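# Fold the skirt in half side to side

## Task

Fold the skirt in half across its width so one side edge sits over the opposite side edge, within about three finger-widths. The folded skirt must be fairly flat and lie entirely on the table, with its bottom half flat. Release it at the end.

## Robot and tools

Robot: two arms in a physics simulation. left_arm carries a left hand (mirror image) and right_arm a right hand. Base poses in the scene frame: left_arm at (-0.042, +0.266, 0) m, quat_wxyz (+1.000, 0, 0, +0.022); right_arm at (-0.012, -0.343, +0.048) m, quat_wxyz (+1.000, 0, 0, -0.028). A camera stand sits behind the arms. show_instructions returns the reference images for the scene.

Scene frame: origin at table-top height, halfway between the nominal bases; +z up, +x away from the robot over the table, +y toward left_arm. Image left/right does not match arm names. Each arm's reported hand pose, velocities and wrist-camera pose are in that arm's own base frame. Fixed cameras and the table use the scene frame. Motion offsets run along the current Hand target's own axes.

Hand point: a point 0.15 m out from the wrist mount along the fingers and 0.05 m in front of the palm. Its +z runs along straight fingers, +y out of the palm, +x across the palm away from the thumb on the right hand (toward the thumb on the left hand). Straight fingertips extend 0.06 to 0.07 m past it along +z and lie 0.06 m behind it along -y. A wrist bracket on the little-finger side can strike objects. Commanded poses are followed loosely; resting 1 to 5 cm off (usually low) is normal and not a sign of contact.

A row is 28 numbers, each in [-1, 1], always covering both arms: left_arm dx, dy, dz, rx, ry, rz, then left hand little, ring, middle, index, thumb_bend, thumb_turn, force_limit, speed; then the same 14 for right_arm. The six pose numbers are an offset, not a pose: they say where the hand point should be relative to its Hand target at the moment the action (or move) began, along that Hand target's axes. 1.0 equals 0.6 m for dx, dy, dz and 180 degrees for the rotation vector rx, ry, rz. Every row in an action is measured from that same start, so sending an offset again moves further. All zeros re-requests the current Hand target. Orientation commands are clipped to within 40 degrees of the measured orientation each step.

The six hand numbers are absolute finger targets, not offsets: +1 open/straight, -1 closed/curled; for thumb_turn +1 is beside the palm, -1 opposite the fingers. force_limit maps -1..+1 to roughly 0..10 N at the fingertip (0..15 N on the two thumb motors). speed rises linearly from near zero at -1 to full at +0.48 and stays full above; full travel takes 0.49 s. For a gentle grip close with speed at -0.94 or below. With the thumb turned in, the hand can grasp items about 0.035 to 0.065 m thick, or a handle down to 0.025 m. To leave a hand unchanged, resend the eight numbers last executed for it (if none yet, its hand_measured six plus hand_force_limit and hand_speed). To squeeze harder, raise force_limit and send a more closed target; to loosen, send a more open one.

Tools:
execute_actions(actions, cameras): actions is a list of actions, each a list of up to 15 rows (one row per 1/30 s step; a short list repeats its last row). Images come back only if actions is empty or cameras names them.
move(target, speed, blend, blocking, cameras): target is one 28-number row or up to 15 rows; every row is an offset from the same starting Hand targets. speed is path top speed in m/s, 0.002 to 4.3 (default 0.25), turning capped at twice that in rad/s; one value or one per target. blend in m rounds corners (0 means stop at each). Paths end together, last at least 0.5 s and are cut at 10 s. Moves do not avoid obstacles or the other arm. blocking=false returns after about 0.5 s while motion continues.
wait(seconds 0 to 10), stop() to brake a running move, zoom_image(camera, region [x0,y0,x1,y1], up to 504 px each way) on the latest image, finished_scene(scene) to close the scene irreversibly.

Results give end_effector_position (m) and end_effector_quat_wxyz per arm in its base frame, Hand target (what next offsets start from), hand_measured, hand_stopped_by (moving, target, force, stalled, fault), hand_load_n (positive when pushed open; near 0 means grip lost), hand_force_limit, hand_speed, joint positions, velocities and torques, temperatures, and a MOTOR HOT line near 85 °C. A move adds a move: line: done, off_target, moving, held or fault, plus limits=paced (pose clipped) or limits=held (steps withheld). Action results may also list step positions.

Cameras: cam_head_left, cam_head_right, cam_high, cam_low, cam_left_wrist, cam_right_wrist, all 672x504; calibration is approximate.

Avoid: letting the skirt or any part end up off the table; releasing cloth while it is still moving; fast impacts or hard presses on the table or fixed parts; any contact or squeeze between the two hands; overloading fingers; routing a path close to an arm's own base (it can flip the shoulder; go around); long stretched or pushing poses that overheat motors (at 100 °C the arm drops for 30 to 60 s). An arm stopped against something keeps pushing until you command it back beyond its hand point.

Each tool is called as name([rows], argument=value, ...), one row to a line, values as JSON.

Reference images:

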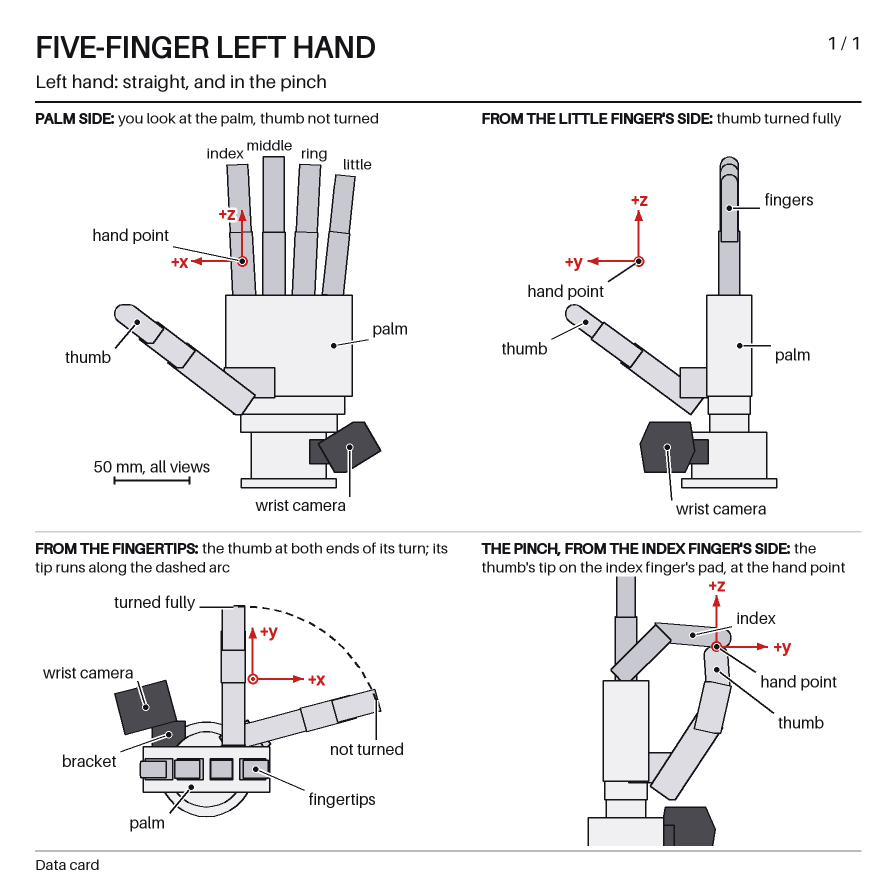

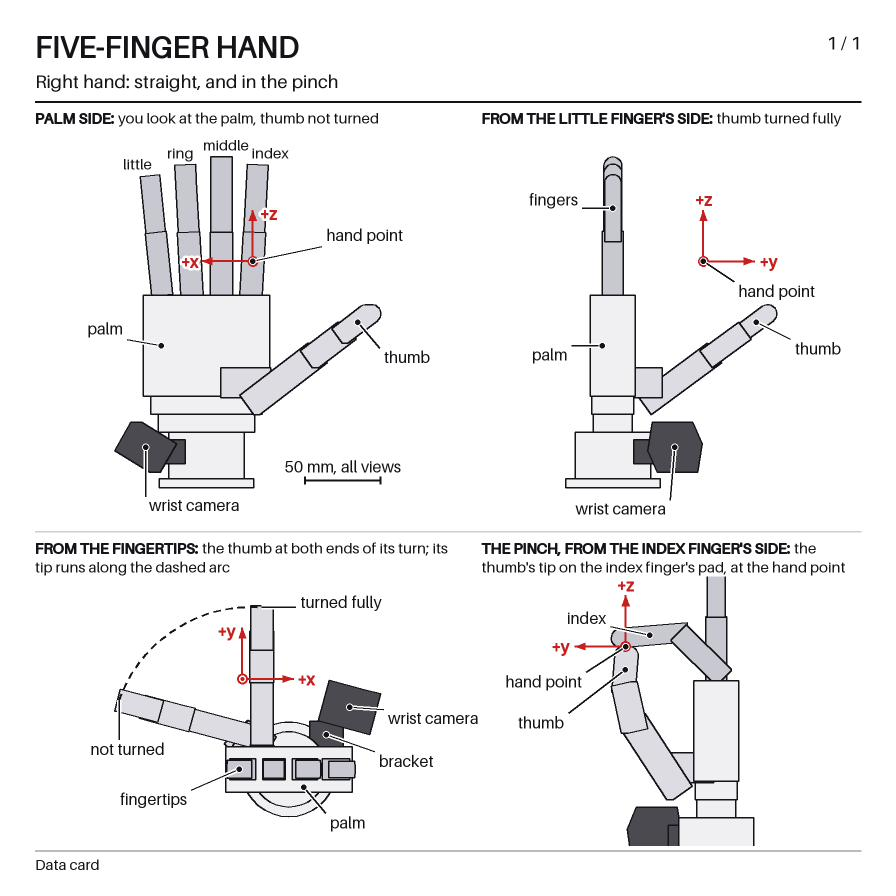

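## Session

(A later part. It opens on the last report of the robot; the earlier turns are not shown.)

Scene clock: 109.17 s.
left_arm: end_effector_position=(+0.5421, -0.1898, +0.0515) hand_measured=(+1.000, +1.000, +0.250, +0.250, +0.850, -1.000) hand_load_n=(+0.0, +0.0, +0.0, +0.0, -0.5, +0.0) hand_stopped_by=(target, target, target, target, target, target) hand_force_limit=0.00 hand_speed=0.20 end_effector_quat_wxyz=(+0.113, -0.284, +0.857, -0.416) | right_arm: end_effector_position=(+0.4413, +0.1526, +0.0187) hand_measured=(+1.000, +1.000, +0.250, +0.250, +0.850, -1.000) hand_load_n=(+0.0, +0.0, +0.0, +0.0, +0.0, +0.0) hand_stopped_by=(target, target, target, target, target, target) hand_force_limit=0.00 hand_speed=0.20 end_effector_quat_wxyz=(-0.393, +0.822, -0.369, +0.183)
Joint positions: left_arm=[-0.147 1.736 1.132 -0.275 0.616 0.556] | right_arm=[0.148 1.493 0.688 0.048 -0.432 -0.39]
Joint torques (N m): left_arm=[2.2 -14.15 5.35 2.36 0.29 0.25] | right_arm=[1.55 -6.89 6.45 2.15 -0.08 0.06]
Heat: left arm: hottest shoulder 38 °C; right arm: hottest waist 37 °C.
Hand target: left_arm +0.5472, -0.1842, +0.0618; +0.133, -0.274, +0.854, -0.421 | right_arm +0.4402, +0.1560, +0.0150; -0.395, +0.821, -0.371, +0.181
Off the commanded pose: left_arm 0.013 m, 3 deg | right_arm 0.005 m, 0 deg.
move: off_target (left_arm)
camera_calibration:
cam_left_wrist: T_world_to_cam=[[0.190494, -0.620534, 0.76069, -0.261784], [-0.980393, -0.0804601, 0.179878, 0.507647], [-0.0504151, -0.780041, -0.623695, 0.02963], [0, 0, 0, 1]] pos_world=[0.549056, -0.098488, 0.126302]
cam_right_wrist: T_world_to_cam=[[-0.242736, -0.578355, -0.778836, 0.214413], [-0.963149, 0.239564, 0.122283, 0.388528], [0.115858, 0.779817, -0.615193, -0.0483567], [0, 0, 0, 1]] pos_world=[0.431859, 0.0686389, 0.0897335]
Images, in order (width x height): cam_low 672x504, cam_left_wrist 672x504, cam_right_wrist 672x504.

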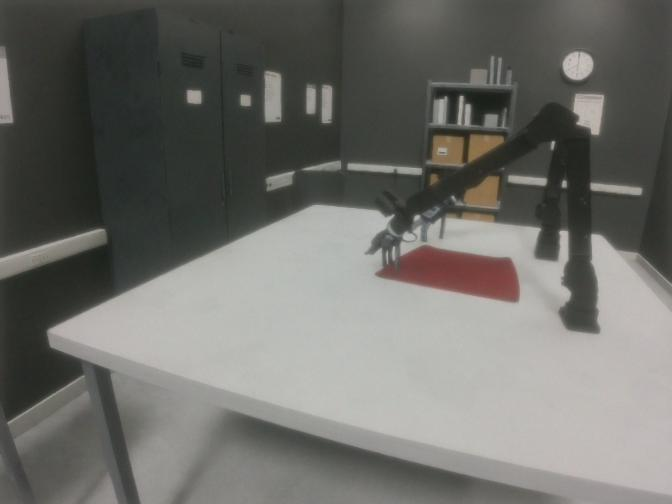

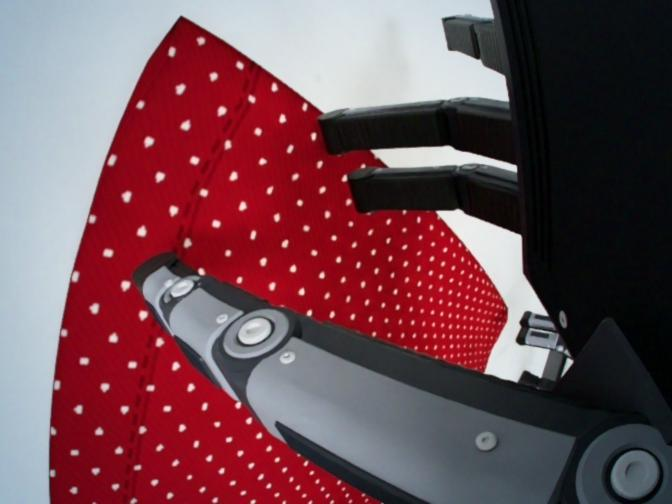

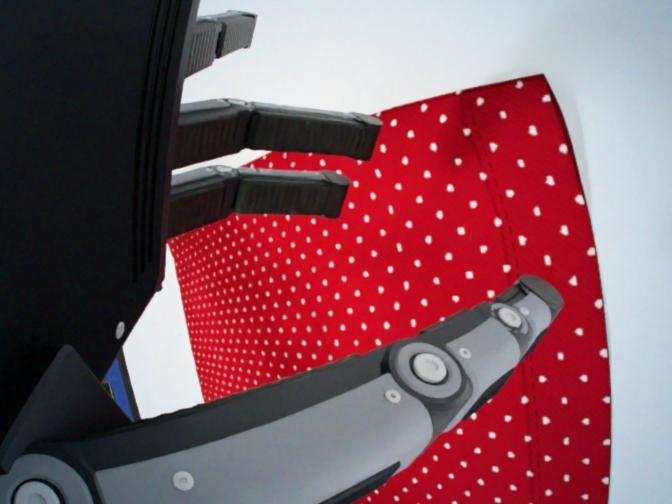

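move(target=[0,0.0683,0.0534,0,0,0,1,1,0.25,0.25,0.85,-1,0,0.2,0,0.067,0.0523,0,0,0,1,1,0.25,0.25,0.85,-1,0,0.2], speed=0.08, cameras=["cam_left_wrist","cam_right_wrist"])

execute_actions([
  [[0,0.0018,0.001,0.0139,0,0,1,1,0.17,0.17,0.7,-1,0.3,-0.8,0,0.0018,0.001,0.0139,0,0,1,1,0.17,0.17,0.7,-1,0.3,-0.8]],
  [[0,0.0018,0.001,0.0278,0,0,1,1,0.1,0.1,0.55,-1,0.3,-0.8,0,0.0018,0.001,0.0278,0,0,1,1,0.1,0.1,0.55,-1,0.3,-0.8]],
  [[0,0.0018,0.001,0.0278,0,0,1,1,0.0,0.0,0.4,-1,0.3,-0.8,0,0.0018,0.001,0.0278,0,0,1,1,0.0,0.0,0.4,-1,0.3,-0.8]],
], cameras=["cam_left_wrist","cam_right_wrist","cam_low"])

zoom_image(camera="cam_low", region=[330, 200, 470, 300])

Scene clock: 110.57 s.
left_arm: end_effector_position=(+0.5510, -0.1918, +0.0322) hand_measured=(+1.000, +1.000, +0.250, +0.250, +0.850, -1.000) hand_load_n=(+0.0, +0.0, -1.0, +0.0, +0.0, +0.0) hand_stopped_by=(target, target, target, target, target, target) hand_force_limit=0.00 hand_speed=0.20 end_effector_quat_wxyz=(+0.139, -0.269, +0.850, -0.431) | right_arm: end_effector_position=(+0.4511, +0.1548, -0.0180) hand_measured=(+1.000, +1.000, +0.250, +0.250, +0.850, -1.000) hand_load_n=(+0.0, +0.0, -1.0, +0.0, +0.0, +0.0) hand_stopped_by=(target, target, target, target, target, target) hand_force_limit=0.00 hand_speed=0.20 end_effector_quat_wxyz=(-0.404, +0.816, -0.363, +0.197)
Joint positions: left_arm=[-0.147 1.767 1.091 -0.136 0.621 0.556] | right_arm=[0.148 1.609 0.659 0.234 -0.435 -0.385]
Joint torques (N m): left_arm=[2.14 -10.64 4.62 2.25 0.12 0.23] | right_arm=[1.38 -5.71 4.82 1.7 0.01 0]
Heat: left arm: hottest shoulder 38 °C; right arm: hottest waist 37 °C.
Hand target: left_arm +0.5472, -0.1847, +0.0097; +0.133, -0.274, +0.854, -0.421 | right_arm +0.4399, +0.1556, -0.0361; -0.395, +0.821, -0.371, +0.181
Off the commanded pose: left_arm 0.024 m, 1 deg | right_arm 0.021 m, 2 deg.
move: off_target (left_arm, right_arm)
camera_calibration:
cam_left_wrist: T_world_to_cam=[[0.138103, -0.611501, 0.779098, -0.219984], [-0.99034, -0.0754124, 0.116358, 0.528218], [-0.0123995, -0.787642, -0.616009, -0.00608623], [0, 0, 0, 1]] pos_world=[0.553421, -0.0994801, 0.106178]
cam_right_wrist: T_world_to_cam=[[-0.21381, -0.569993, -0.793343, 0.174826], [-0.966906, 0.23921, 0.0887217, 0.403051], [0.139205, 0.786058, -0.602275, -0.0851393], [0, 0, 0, 1]] pos_world=[0.438944, 0.0701599, 0.0516602]
Images, in order (width x height): cam_left_wrist 672x504, cam_right_wrist 672x504.

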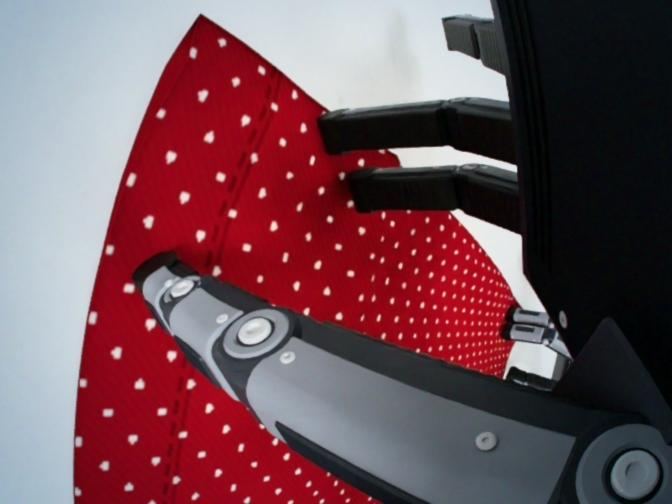

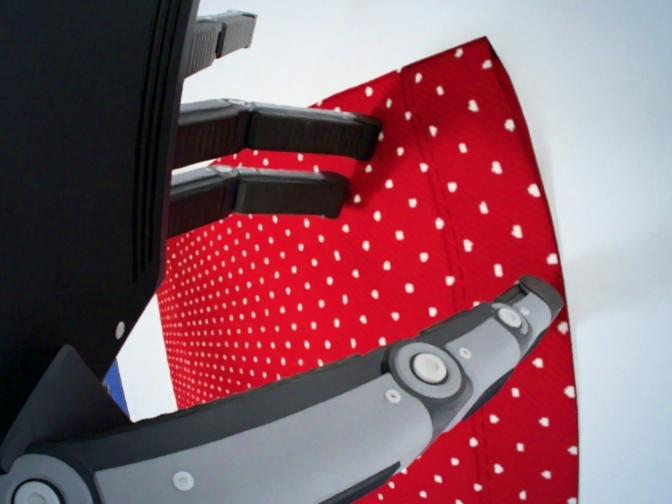

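Scene clock: 112.40 s.
left_arm: end_effector_position=(+0.5524, -0.1902, +0.0264) hand_measured=(+1.000, +1.000, +0.000, +0.000, +0.400, -1.000) hand_load_n=(+0.0, +0.0, -1.0, +0.0, +0.5, +0.0) hand_stopped_by=(target, target, target, target, target, target) hand_force_limit=0.30 hand_speed=-0.80 end_effector_quat_wxyz=(+0.173, -0.242, +0.802, -0.518) | right_arm: end_effector_position=(+0.4489, +0.1598, -0.0238) hand_measured=(+1.000, +1.000, +0.000, +0.000, +0.400, -1.000) hand_load_n=(+0.0, +0.0, -0.5, +0.0, +0.5, +0.0) hand_stopped_by=(target, target, target, target, target, target) hand_force_limit=0.30 hand_speed=-0.80 end_effector_quat_wxyz=(-0.490, +0.770, -0.335, +0.233)
Joint positions: left_arm=[-0.098 1.794 0.961 0.239 0.764 0.467] | right_arm=[0.109 1.699 0.54 0.658 -0.547 -0.312]
Joint torques (N m): left_arm=[2.26 -10.23 4.07 2.35 0.13 -0.01] | right_arm=[0.5 -5.83 3.56 1.84 -0.07 0.01]
Heat: left arm: hottest elbow 38 °C; right arm: hottest waist 37 °C.
Hand target: left_arm +0.5470, -0.1844, +0.0061; +0.162, -0.258, +0.803, -0.512 | right_arm +0.4397, +0.1553, -0.0397; -0.482, +0.773, -0.350, +0.220
Off the commanded pose: left_arm 0.022 m, 2 deg | right_arm 0.019 m, 2 deg.
Step readings (end_effector_position of left_arm | right_arm):
0: (+0.5510, -0.1918, +0.0322) | (+0.4511, +0.1548, -0.0180)
1: (+0.5510, -0.1919, +0.0322) | (+0.4510, +0.1548, -0.0180)
2: (+0.5511, -0.1921, +0.0320) | (+0.4511, +0.1553, -0.0180)
4: (+0.5519, -0.1924, +0.0317) | (+0.4514, +0.1567, -0.0185)
8: (+0.5525, -0.1937, +0.0310) | (+0.4521, +0.1582, -0.0191)
15: (+0.5525, -0.1935, +0.0307) | (+0.4519, +0.1586, -0.0194)
16: (+0.5523, -0.1938, +0.0307) | (+0.4518, +0.1589, -0.0193)
17: (+0.5522, -0.1942, +0.0306) | (+0.4513, +0.1598, -0.0193)
19: (+0.5509, -0.1951, +0.0294) | (+0.4501, +0.1604, -0.0203)
23: (+0.5506, -0.1923, +0.0291) | (+0.4493, +0.1607, -0.0213)
30: (+0.5516, -0.1904, +0.0287) | (+0.4495, +0.1605, -0.0217)
31: (+0.5516, -0.1907, +0.0285) | (+0.4492, +0.1608, -0.0216)
32: (+0.5516, -0.1914, +0.0285) | (+0.4492, +0.1613, -0.0215)
34: (+0.5511, -0.1924, +0.0281) | (+0.4483, +0.1617, -0.0225)
38: (+0.5508, -0.1902, +0.0278) | (+0.4473, +0.1600, -0.0227)
45: (+0.5521, -0.1901, +0.0264) | (+0.4486, +0.1596, -0.0237)
camera_calibration:
cam_left_wrist: T_world_to_cam=[[0.0110625, -0.476073, 0.879336, -0.121433], [-0.998593, -0.0508772, -0.0149822, 0.543131], [0.0518708, -0.877933, -0.475966, -0.0648364], [0, 0, 0, 1]] pos_world=[0.547073, -0.0870998, 0.0840576]
cam_right_wrist: T_world_to_cam=[[-0.0670513, -0.454383, -0.888279, 0.0860285], [-0.975003, 0.218855, -0.0383539, 0.404154], [0.211832, 0.863504, -0.457699, -0.133757], [0, 0, 0, 1]] pos_world=[0.428154, 0.0661387, 0.0306975]
Images, in order (width x height): cam_low 672x504, cam_left_wrist 672x504, cam_right_wrist 672x504.

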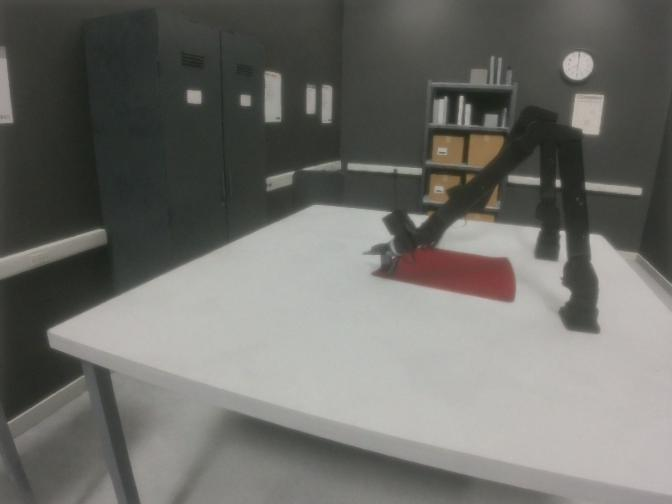

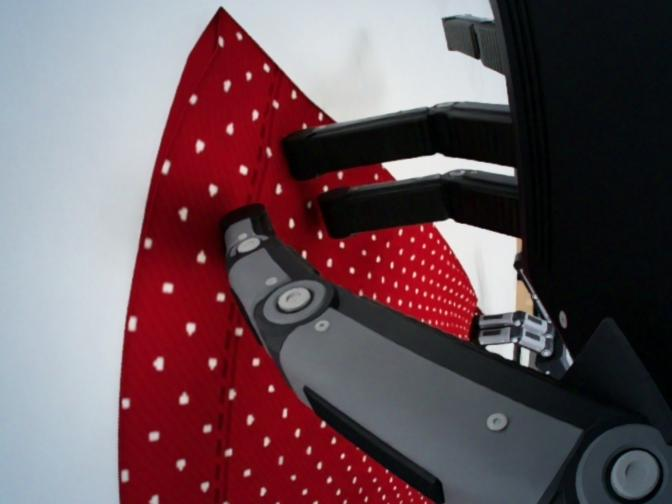

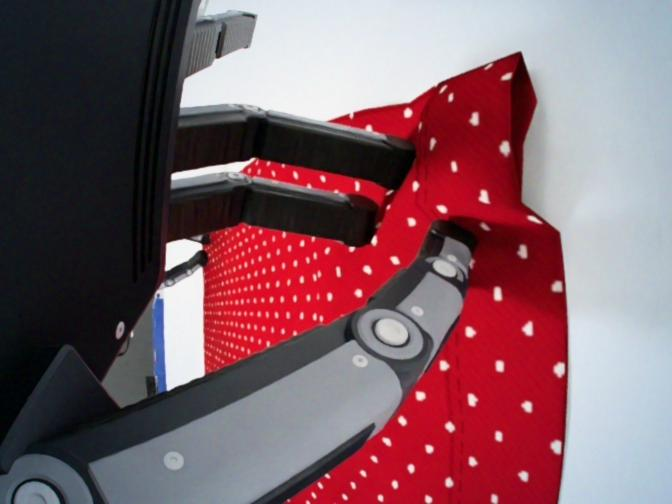

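Scaled by 3.600.

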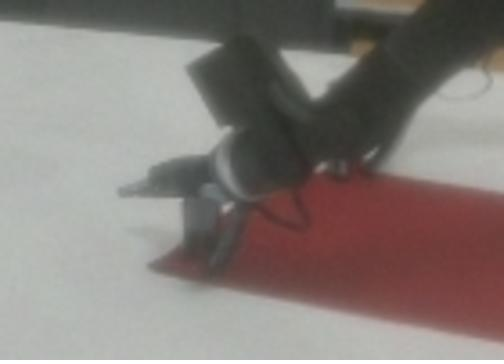

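execute_actions([
  [[0,0.0025,0.001,0.0056,0,0,1,1,-0.1,-0.1,0.35,-1,0.3,-0.8,0,0.0025,0.001,0.0056,0,0,1,1,-0.1,-0.1,0.35,-1,0.3,-0.8]],
  [[0,0.0025,0.001,0.0056,0,0,1,1,-0.18,-0.18,0.3,-1,0.3,-0.8,0,0.0025,0.001,0.0056,0,0,1,1,-0.18,-0.18,0.3,-1,0.3,-0.8]],
], cameras=["cam_left_wrist","cam_right_wrist"])

zoom_image(camera="cam_right_wrist", region=[340, 40, 580, 290])

zoom_image(camera="cam_left_wrist", region=[160, 20, 400, 280])

Scene clock: 113.77 s.
left_arm: end_effector_position=(+0.5528, -0.1938, +0.0242) hand_measured=(+1.000, +1.000, -0.180, -0.180, +0.300, -1.000) hand_load_n=(+0.0, +0.0, +0.5, +0.0, +0.5, +0.0) hand_stopped_by=(target, target, target, target, target, target) hand_force_limit=0.30 hand_speed=-0.80 end_effector_quat_wxyz=(+0.177, -0.234, +0.793, -0.534) | right_arm: end_effector_position=(+0.4497, +0.1632, -0.0259) hand_measured=(+1.000, +1.000, -0.180, -0.180, +0.300, -1.000) hand_load_n=(+0.0, +0.0, +2.0, +0.5, +0.5, +0.0) hand_stopped_by=(target, target, target, target, target, target) hand_force_limit=0.30 hand_speed=-0.80 end_effector_quat_wxyz=(-0.506, +0.761, -0.328, +0.238)
Joint positions: left_arm=[-0.097 1.811 0.944 0.318 0.787 0.442] | right_arm=[0.108 1.734 0.528 0.747 -0.566 -0.293]
Joint torques (N m): left_arm=[2.67 -10.29 3.74 2.25 0.05 0] | right_arm=[-0.03 -6.01 2.91 1.73 -0.01 -0.01]
Heat: left arm: hottest elbow 38 °C; right arm: hottest waist 37 °C.
Hand target: left_arm +0.5469, -0.1844, +0.0028; +0.167, -0.255, +0.794, -0.526 | right_arm +0.4395, +0.1552, -0.0429; -0.496, +0.764, -0.346, +0.226
Off the commanded pose: left_arm 0.024 m, 3 deg | right_arm 0.021 m, 3 deg.
Step readings (end_effector_position of left_arm | right_arm):
0: (+0.5523, -0.1902, +0.0262) | (+0.4489, +0.1598, -0.0238)
1: (+0.5524, -0.1902, +0.0262) | (+0.4488, +0.1599, -0.0238)
2: (+0.5526, -0.1903, +0.0264) | (+0.4486, +0.1601, -0.0239)
4: (+0.5534, -0.1902, +0.0261) | (+0.4491, +0.1605, -0.0240)
8: (+0.5537, -0.1912, +0.0252) | (+0.4500, +0.1615, -0.0248)
15: (+0.5537, -0.1915, +0.0255) | (+0.4502, +0.1617, -0.0248)
16: (+0.5536, -0.1915, +0.0254) | (+0.4501, +0.1617, -0.0248)
17: (+0.5537, -0.1916, +0.0254) | (+0.4500, +0.1619, -0.0248)
19: (+0.5530, -0.1924, +0.0249) | (+0.4496, +0.1624, -0.0253)
23: (+0.5528, -0.1935, +0.0243) | (+0.4498, +0.1631, -0.0259)
30: (+0.5526, -0.1937, +0.0241) | (+0.4497, +0.1632, -0.0259)
camera_calibration:
cam_left_wrist: T_world_to_cam=[[-0.0147705, -0.449202, 0.893308, -0.102079], [-0.998292, -0.0438744, -0.0385687, 0.545072], [0.0565185, -0.892352, -0.447787, -0.0750248], [0, 0, 0, 1]] pos_world=[0.546874, -0.0888878, 0.0786153]
cam_right_wrist: T_world_to_cam=[[-0.0368107, -0.43118, -0.901515, 0.0680852], [-0.975141, 0.212751, -0.0619383, 0.404509], [0.218504, 0.876824, -0.428293, -0.142321], [0, 0, 0, 1]] pos_world=[0.428058, 0.0680883, 0.0254791]
Images, in order (width x height): cam_left_wrist 672x504, cam_right_wrist 672x504.

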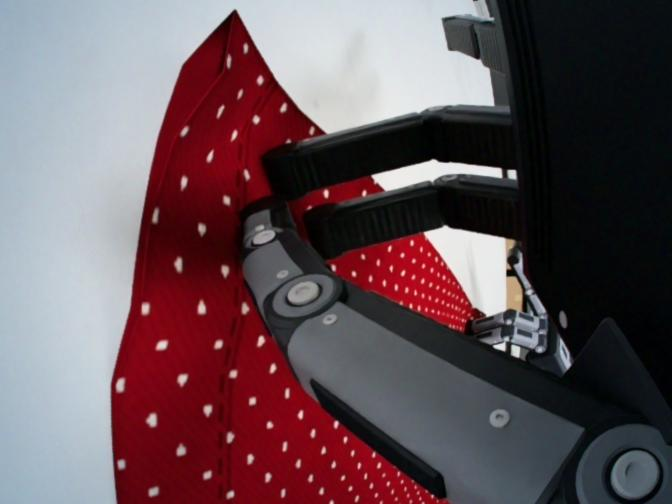

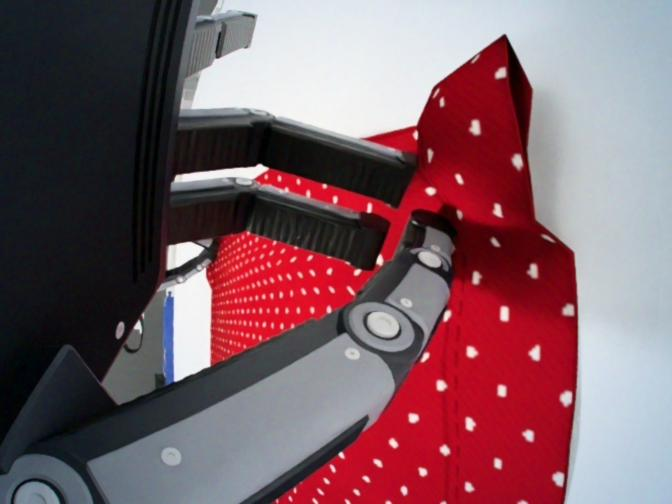

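Scaled by 2.016 from the camera's 672x504 image, which has a finer 960x720 frame.

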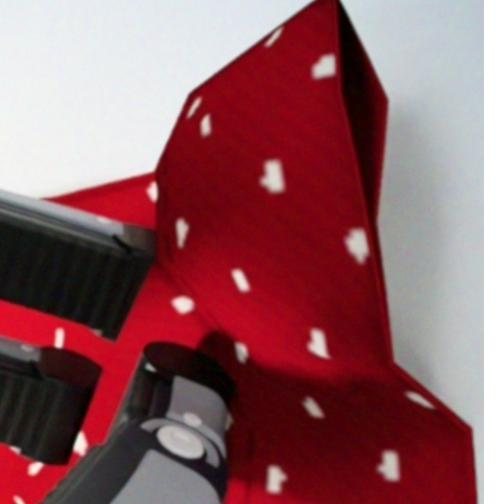

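Scaled by 1.938 from the camera's 672x504 image, which has a finer 960x720 frame.

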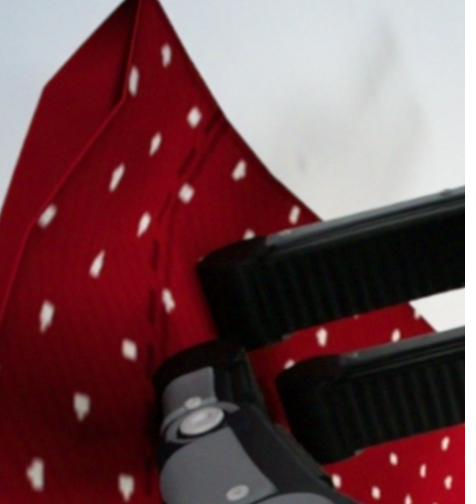

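execute_actions([
  [[0,-0.006,-0.002,-0.0056,0,0,1,1,-0.26,-0.26,0.28,-1,0.2,-0.85,0,-0.006,-0.002,-0.0056,0,0,1,1,-0.26,-0.26,0.28,-1,0.2,-0.85]],
  [[0,-0.006,-0.002,0,0,0,1,1,-0.6,-0.6,0.28,-1,0.2,-0.85,0,-0.006,-0.002,0,0,0,1,1,-0.6,-0.6,0.28,-1,0.2,-0.85]],
  [[0,-0.006,-0.002,0,0,0,1,1,-0.6,-0.6,0.28,-1,0.2,-0.85,0,-0.006,-0.002,0,0,0,1,1,-0.6,-0.6,0.28,-1,0.2,-0.85]],
], cameras=["cam_left_wrist","cam_right_wrist"])

zoom_image(camera="cam_right_wrist", region=[340, 40, 580, 290])

zoom_image(camera="cam_left_wrist", region=[160, 20, 400, 280])

Scene clock: 115.70 s.
left_arm: end_effector_position=(+0.5486, -0.1931, +0.0221) hand_measured=(+1.000, +1.000, -0.284, -0.354, +0.280, -1.000) hand_load_n=(+0.0, +0.0, +5.5, +7.5, +4.5, -0.5) hand_stopped_by=(target, target, force, force, target, target) hand_force_limit=0.20 hand_speed=-0.85 end_effector_quat_wxyz=(+0.168, -0.242, +0.796, -0.529) | right_arm: end_effector_position=(+0.4446, +0.1621, -0.0250) hand_measured=(+1.000, +1.000, -0.258, -0.340, +0.282, -1.000) hand_load_n=(+0.0, +0.0, +3.0, +5.0, +2.5, -1.0) hand_stopped_by=(target, target, force, force, target, target) hand_force_limit=0.20 hand_speed=-0.85 end_effector_quat_wxyz=(-0.499, +0.766, -0.336, +0.228)
Joint positions: left_arm=[-0.097 1.807 0.944 0.289 0.785 0.441] | right_arm=[0.108 1.708 0.528 0.69 -0.563 -0.293]
Joint torques (N m): left_arm=[2.26 -11.81 4.92 0.94 -0.25 0.11] | right_arm=[0.38 -7.88 4.07 0.9 0.27 -0.08]
Heat: left arm: hottest shoulder 37 °C; right arm: hottest waist 37 °C.
Hand target: left_arm +0.5475, -0.1852, +0.0141; +0.164, -0.257, +0.799, -0.519 | right_arm +0.4404, +0.1560, -0.0315; -0.489, +0.768, -0.347, +0.223
Off the commanded pose: left_arm 0.011 m, 2 deg | right_arm 0.010 m, 2 deg.
Step readings (end_effector_position of left_arm | right_arm):
0: (+0.5527, -0.1938, +0.0242) | (+0.4497, +0.1632, -0.0259)
1: (+0.5527, -0.1938, +0.0242) | (+0.4497, +0.1632, -0.0259)
2: (+0.5528, -0.1937, +0.0242) | (+0.4497, +0.1632, -0.0259)
4: (+0.5528, -0.1936, +0.0240) | (+0.4490, +0.1632, -0.0267)
8: (+0.5516, -0.1934, +0.0228) | (+0.4479, +0.1629, -0.0271)
15: (+0.5514, -0.1933, +0.0226) | (+0.4474, +0.1627, -0.0269)
16: (+0.5513, -0.1933, +0.0226) | (+0.4474, +0.1627, -0.0268)
17: (+0.5512, -0.1933, +0.0225) | (+0.4473, +0.1627, -0.0268)
19: (+0.5507, -0.1933, +0.0221) | (+0.4469, +0.1626, -0.0265)
23: (+0.5505, -0.1932, +0.0219) | (+0.4465, +0.1624, -0.0256)
30: (+0.5504, -0.1932, +0.0220) | (+0.4462, +0.1623, -0.0256)
31: (+0.5504, -0.1932, +0.0220) | (+0.4462, +0.1623, -0.0257)
32: (+0.5503, -0.1932, +0.0219) | (+0.4461, +0.1623, -0.0255)
34: (+0.5497, -0.1932, +0.0221) | (+0.4457, +0.1623, -0.0251)
38: (+0.5490, -0.1931, +0.0222) | (+0.4449, +0.1622, -0.0250)
45: (+0.5487, -0.1931, +0.0221) | (+0.4446, +0.1621, -0.0250)
camera_calibration:
cam_left_wrist: T_world_to_cam=[[0.00835735, -0.452271, 0.891842, -0.113126], [-0.998853, -0.0458204, -0.0138763, 0.540273], [0.0471404, -0.890703, -0.452135, -0.0695869], [0, 0, 0, 1]] pos_world=[0.54388, -0.0883894, 0.076925]
cam_right_wrist: T_world_to_cam=[[-0.0667381, -0.435528, -0.897698, 0.0823738], [-0.975969, 0.215543, -0.032016, 0.400521], [0.207437, 0.873989, -0.439447, -0.134702], [0, 0, 0, 1]] pos_world=[0.424336, 0.0672747, 0.0275755]
Images, in order (width x height): cam_left_wrist 672x504, cam_right_wrist 672x504.

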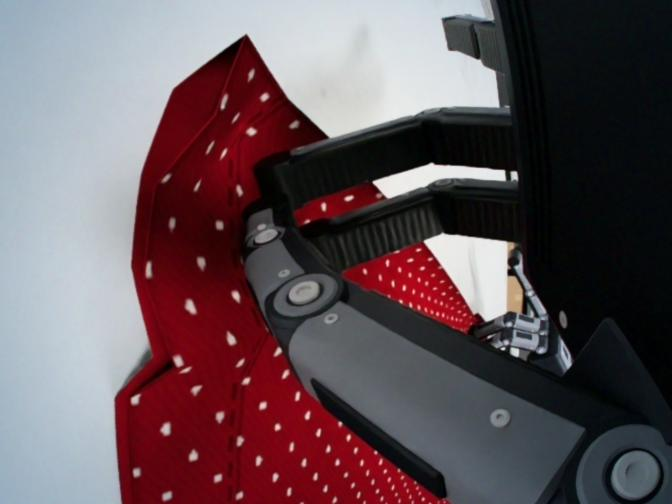

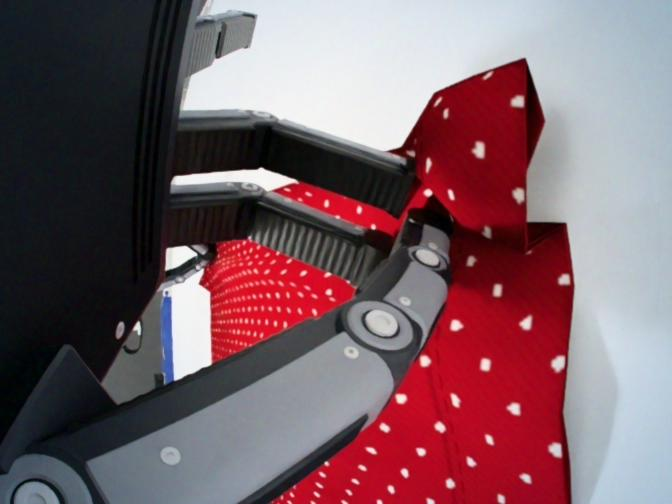

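Scaled by 2.016 from the camera's 672x504 image, which has a finer 960x720 frame.

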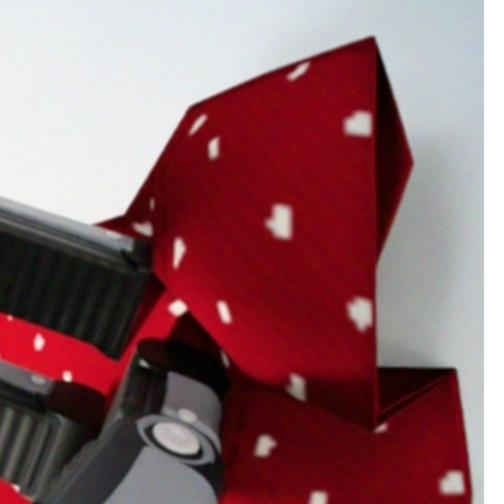

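Scaled by 1.938 from the camera's 672x504 image, which has a finer 960x720 frame.

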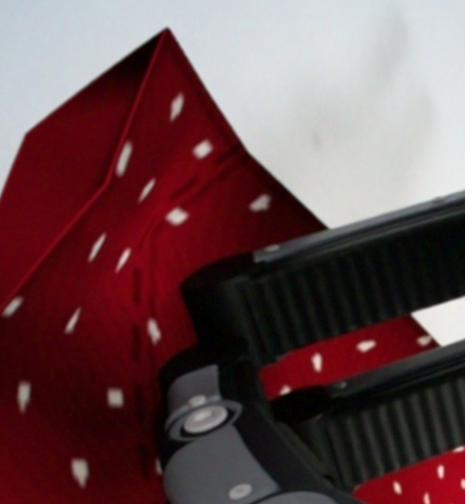

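execute_actions([
  [[0,0,0,0,0,0,1,1,-0.65,-0.65,0.28,-1,0.4,-0.9,0,0,0,0,0,0,1,1,-0.65,-0.65,0.28,-1,0.5,-0.9]],
  [[0,-0.008,-0.004,0,0,0,1,1,-0.65,-0.65,0.28,-1,0.4,-0.9,0,-0.008,-0.004,0,0,0,1,1,-0.65,-0.65,0.28,-1,0.5,-0.9]],
])

move(target=[0,-0.071,-0.034,0,0,0,1,1,-0.65,-0.65,0.28,-1,0.4,-0.9,0,-0.071,-0.034,0,0,0,1,1,-0.65,-0.65,0.28,-1,0.5,-0.9], speed=0.04, cameras=["cam_left_wrist","cam_right_wrist","cam_low"])

zoom_image(camera="cam_low", region=[330, 200, 470, 300])

Scene clock: 117.10 s.
left_arm: end_effector_position=(+0.5461, -0.1928, +0.0225) hand_measured=(+1.000, +1.000, -0.290, -0.354, +0.280, -1.000) hand_load_n=(+0.0, +0.0, +8.5, +7.5, +5.0, -0.5) hand_stopped_by=(target, target, force, force, target, target) hand_force_limit=0.40 hand_speed=-0.90 end_effector_quat_wxyz=(+0.163, -0.245, +0.797, -0.527) | right_arm: end_effector_position=(+0.4424, +0.1619, -0.0235) hand_measured=(+1.000, +1.000, -0.282, -0.356, +0.282, -1.000) hand_load_n=(+0.0, +0.0, +7.5, +7.0, +5.0, -1.0) hand_stopped_by=(target, target, force, force, target, target) hand_force_limit=0.50 hand_speed=-0.90 end_effector_quat_wxyz=(-0.496, +0.767, -0.339, +0.223)
Joint positions: left_arm=[-0.097 1.801 0.944 0.271 0.785 0.441] | right_arm=[0.108 1.695 0.528 0.664 -0.563 -0.293]
Joint torques (N m): left_arm=[2.32 -12.28 5.12 1.06 -0.24 0.11] | right_arm=[0.44 -8.29 4.22 1.05 0.25 -0.08]
Heat: left arm: hottest shoulder 37 °C; right arm: hottest elbow 37 °C.
Hand target: left_arm +0.5475, -0.1850, +0.0195; +0.164, -0.257, +0.799, -0.519 | right_arm +0.4403, +0.1560, -0.0263; -0.489, +0.768, -0.348, +0.223
Off the commanded pose: left_arm 0.008 m, 2 deg | right_arm 0.007 m, 1 deg.
Step readings (end_effector_position of left_arm | right_arm):
0: (+0.5486, -0.1931, +0.0221) | (+0.4446, +0.1621, -0.0250)
1: (+0.5486, -0.1931, +0.0221) | (+0.4446, +0.1621, -0.0250)
2: (+0.5486, -0.1931, +0.0221) | (+0.4446, +0.1621, -0.0250)
4: (+0.5486, -0.1931, +0.0221) | (+0.4446, +0.1621, -0.0250)
8: (+0.5486, -0.1931, +0.0222) | (+0.4446, +0.1621, -0.0247)
15: (+0.5486, -0.1931, +0.0222) | (+0.4446, +0.1621, -0.0247)
16: (+0.5486, -0.1931, +0.0222) | (+0.4446, +0.1621, -0.0247)
17: (+0.5485, -0.1931, +0.0223) | (+0.4444, +0.1621, -0.0247)
19: (+0.5477, -0.1930, +0.0224) | (+0.4440, +0.1621, -0.0239)
23: (+0.5466, -0.1929, +0.0225) | (+0.4429, +0.1620, -0.0235)
30: (+0.5461, -0.1928, +0.0225) | (+0.4424, +0.1619, -0.0235)

Scene clock: 118.83 s.
left_arm: end_effector_position=(+0.5311, -0.1888, +0.0448) hand_measured=(+1.000, +1.000, -0.290, -0.354, +0.280, -1.000) hand_load_n=(+0.0, +0.0, +8.0, +7.0, +5.0, -0.5) hand_stopped_by=(target, target, force, force, target, target) hand_force_limit=0.40 hand_speed=-0.90 end_effector_quat_wxyz=(+0.144, -0.264, +0.804, -0.513) | right_arm: end_effector_position=(+0.4309, +0.1595, +0.0113) hand_measured=(+1.000, +1.000, -0.282, -0.356, +0.282, -1.000) hand_load_n=(+0.0, +0.0, +5.5, +5.5, +5.0, -1.0) hand_stopped_by=(target, target, force, force, target, target) hand_force_limit=0.50 hand_speed=-0.90 end_effector_quat_wxyz=(-0.486, +0.772, -0.350, +0.212)
Joint positions: left_arm=[-0.095 1.723 0.944 0.132 0.772 0.441] | right_arm=[0.108 1.536 0.528 0.468 -0.555 -0.293]
Joint torques (N m): left_arm=[2.37 -13.1 7.49 1.44 0.29 0.13] | right_arm=[0.38 -8 6.9 1.4 -0.09 -0.08]
Heat: left arm: hottest shoulder 37 °C; right arm: hottest elbow 37 °C.
Hand target: left_arm +0.5469, -0.1839, +0.0668; +0.164, -0.257, +0.799, -0.519 | right_arm +0.4398, +0.1557, +0.0209; -0.489, +0.768, -0.348, +0.223
Off the commanded pose: left_arm 0.027 m, 3 deg | right_arm 0.014 m, 1 deg.
move: off_target (left_arm, right_arm)
camera_calibration:
cam_left_wrist: T_world_to_cam=[[0.0779625, -0.464503, 0.882133, -0.170183], [-0.996648, -0.0583225, 0.0573725, 0.516544], [0.0247985, -0.883649, -0.467493, -0.0407088], [0, 0, 0, 1]] pos_world=[0.52909, -0.0848969, 0.101458]
cam_right_wrist: T_world_to_cam=[[-0.113221, -0.442898, -0.889394, 0.133969], [-0.975048, 0.221567, 0.0137899, 0.386944], [0.190953, 0.868763, -0.456933, -0.105491], [0, 0, 0, 1]] pos_world=[0.412601, 0.0652476, 0.0656131]
Images, in order (width x height): cam_low 672x504, cam_left_wrist 672x504, cam_right_wrist 672x504.

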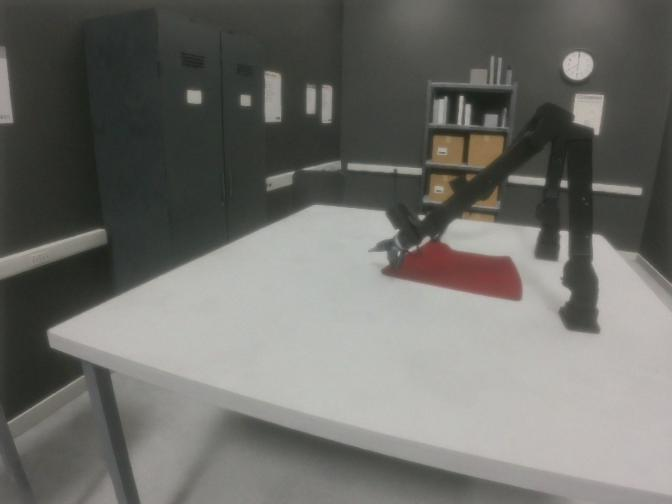

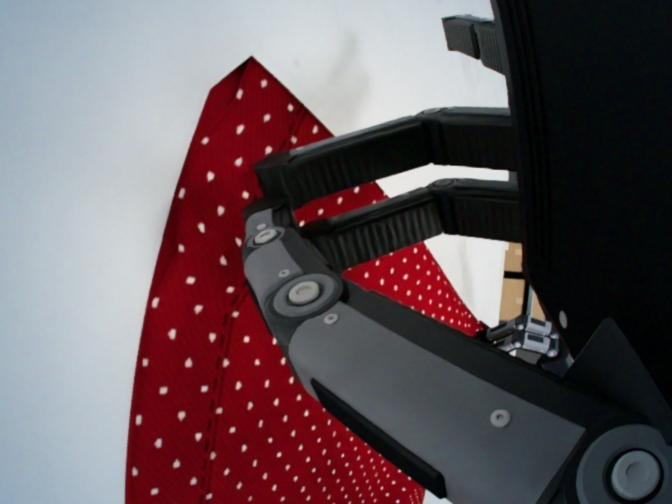

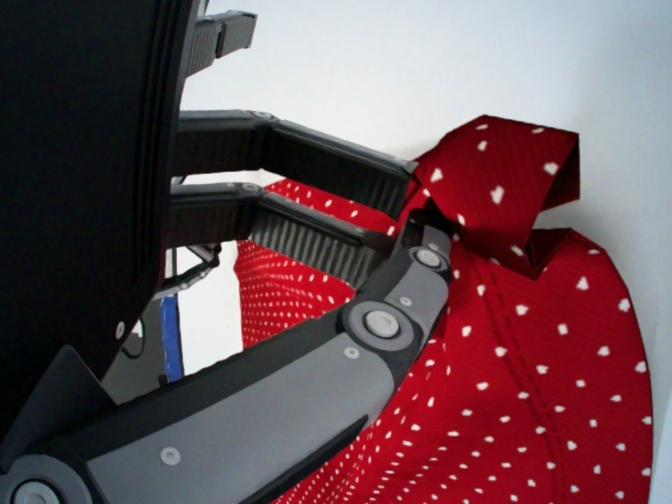

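Scaled by 3.600.

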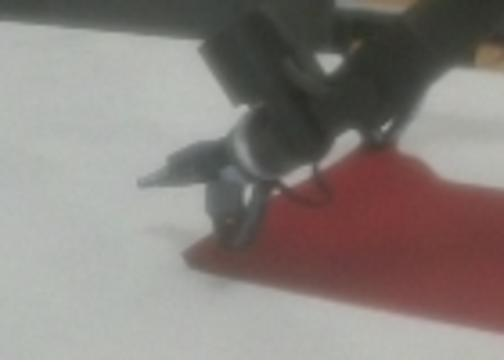

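move(target=[0,-0.046,-0.02,0,0,0,1,1,-0.65,-0.65,0.28,-1,0.4,-0.9,0,-0.03,-0.014,0,0,0,1,1,-0.65,-0.65,0.28,-1,0.5,-0.9], speed=0.04, cameras=["all"])

zoom_image(camera="cam_low", region=[330, 200, 530, 320])

Scene clock: 120.23 s.
left_arm: end_effector_position=(+0.5225, -0.1879, +0.0656) hand_measured=(+1.000, +1.000, -0.290, -0.354, +0.280, -1.000) hand_load_n=(+0.0, +0.0, +8.0, +7.0, +5.0, -0.5) hand_stopped_by=(target, target, force, force, target, target) hand_force_limit=0.40 hand_speed=-0.90 end_effector_quat_wxyz=(+0.136, -0.269, +0.806, -0.510) | right_arm: end_effector_position=(+0.4242, +0.1588, +0.0256) hand_measured=(+1.000, +1.000, -0.282, -0.356, +0.282, -1.000) hand_load_n=(+0.0, +0.0, +5.5, +5.5, +4.5, -1.0) hand_stopped_by=(target, target, force, force, target, target) hand_force_limit=0.50 hand_speed=-0.90 end_effector_quat_wxyz=(-0.483, +0.774, -0.353, +0.207)
Joint positions: left_arm=[-0.095 1.667 0.949 0.05 0.772 0.441] | right_arm=[0.108 1.472 0.528 0.389 -0.555 -0.293]
Joint torques (N m): left_arm=[2.37 -12.75 9.29 1.39 0.3 0.12] | right_arm=[0.32 -7.59 8.53 1.5 -0.09 -0.08]
Heat: left arm: hottest shoulder 37 °C; right arm: hottest elbow 37 °C.
Hand target: left_arm +0.5471, -0.1841, +0.0967; +0.164, -0.257, +0.799, -0.519 | right_arm +0.4397, +0.1558, +0.0409; -0.489, +0.768, -0.347, +0.223
Off the commanded pose: left_arm 0.040 m, 4 deg | right_arm 0.022 m, 2 deg.
move: off_target (left_arm, right_arm)
camera_calibration:
cam_left_wrist: T_world_to_cam=[[0.0966998, -0.466273, 0.87934, -0.197395], [-0.995204, -0.0584341, 0.0784563, 0.504667], [0.0148014, -0.882709, -0.469687, -0.0245238], [0, 0, 0, 1]] pos_world=[0.521697, -0.0841976, 0.122465]
cam_right_wrist: T_world_to_cam=[[-0.125694, -0.444234, -0.88705, 0.150995], [-0.974753, 0.221631, 0.0271286, 0.379932], [0.184546, 0.868065, -0.460876, -0.0940864], [0, 0, 0, 1]] pos_world=[0.406682, 0.0645455, 0.080271]

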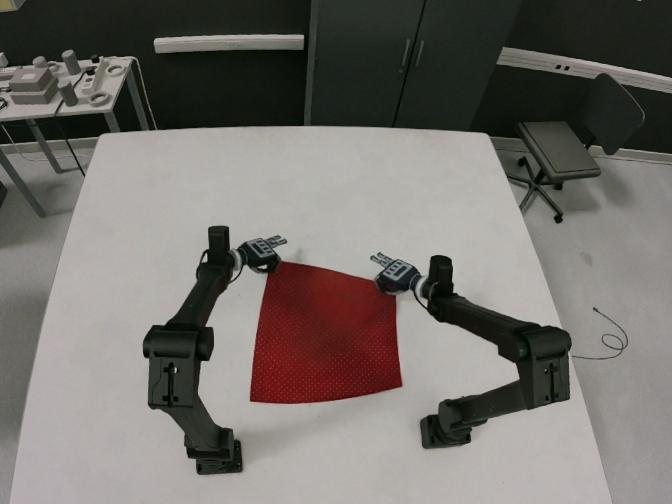

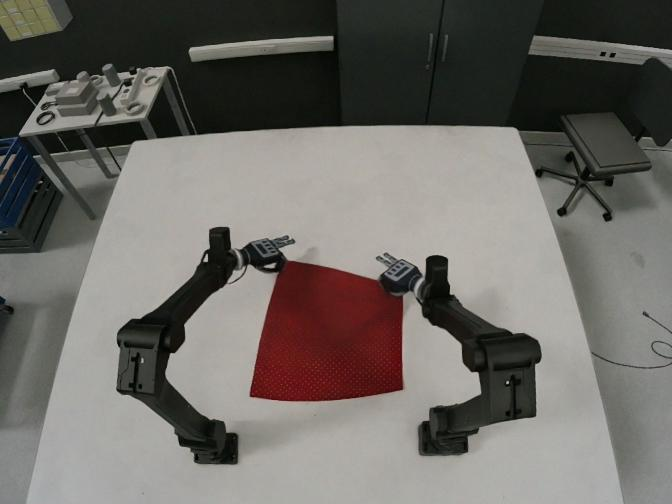

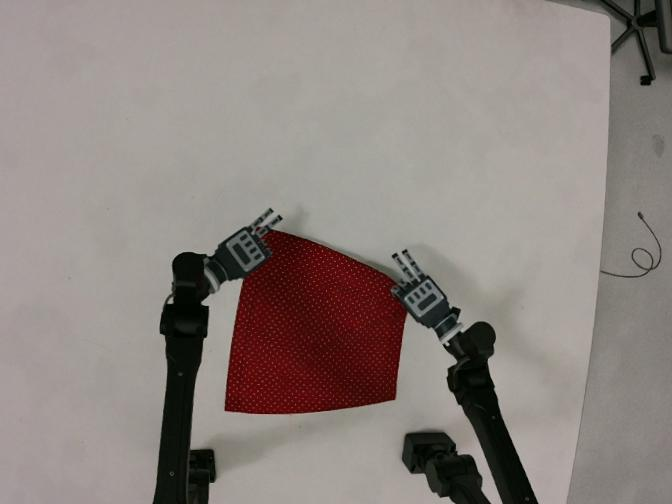

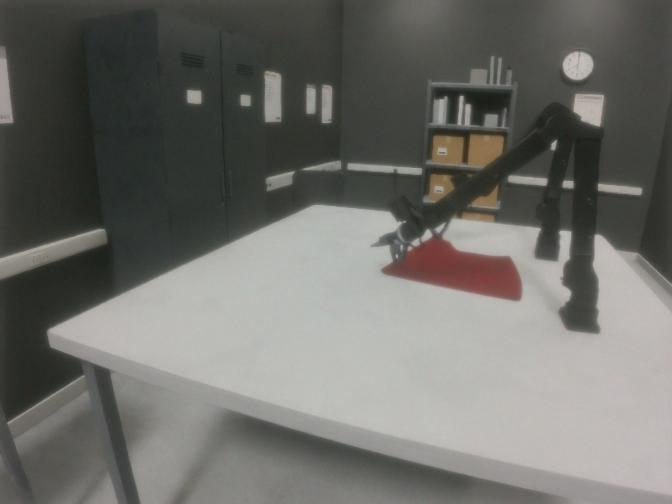

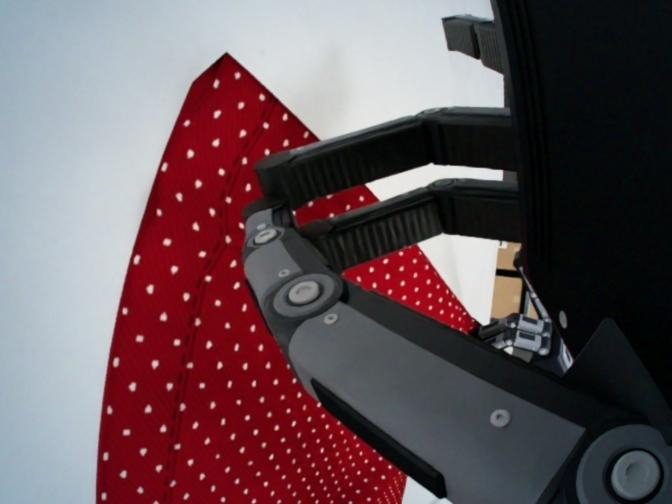

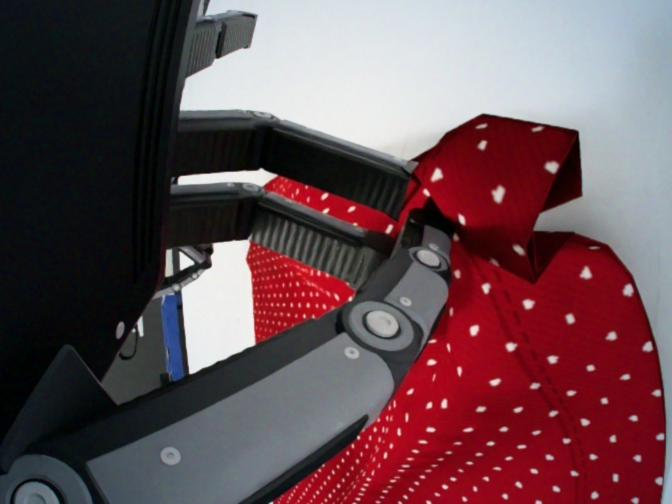

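Scaled by 2.520.

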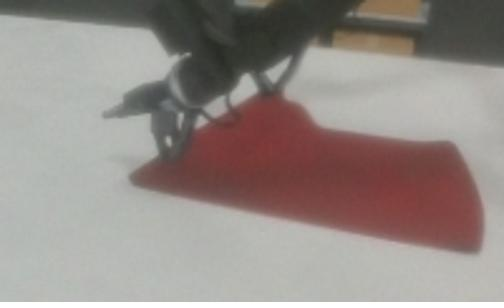

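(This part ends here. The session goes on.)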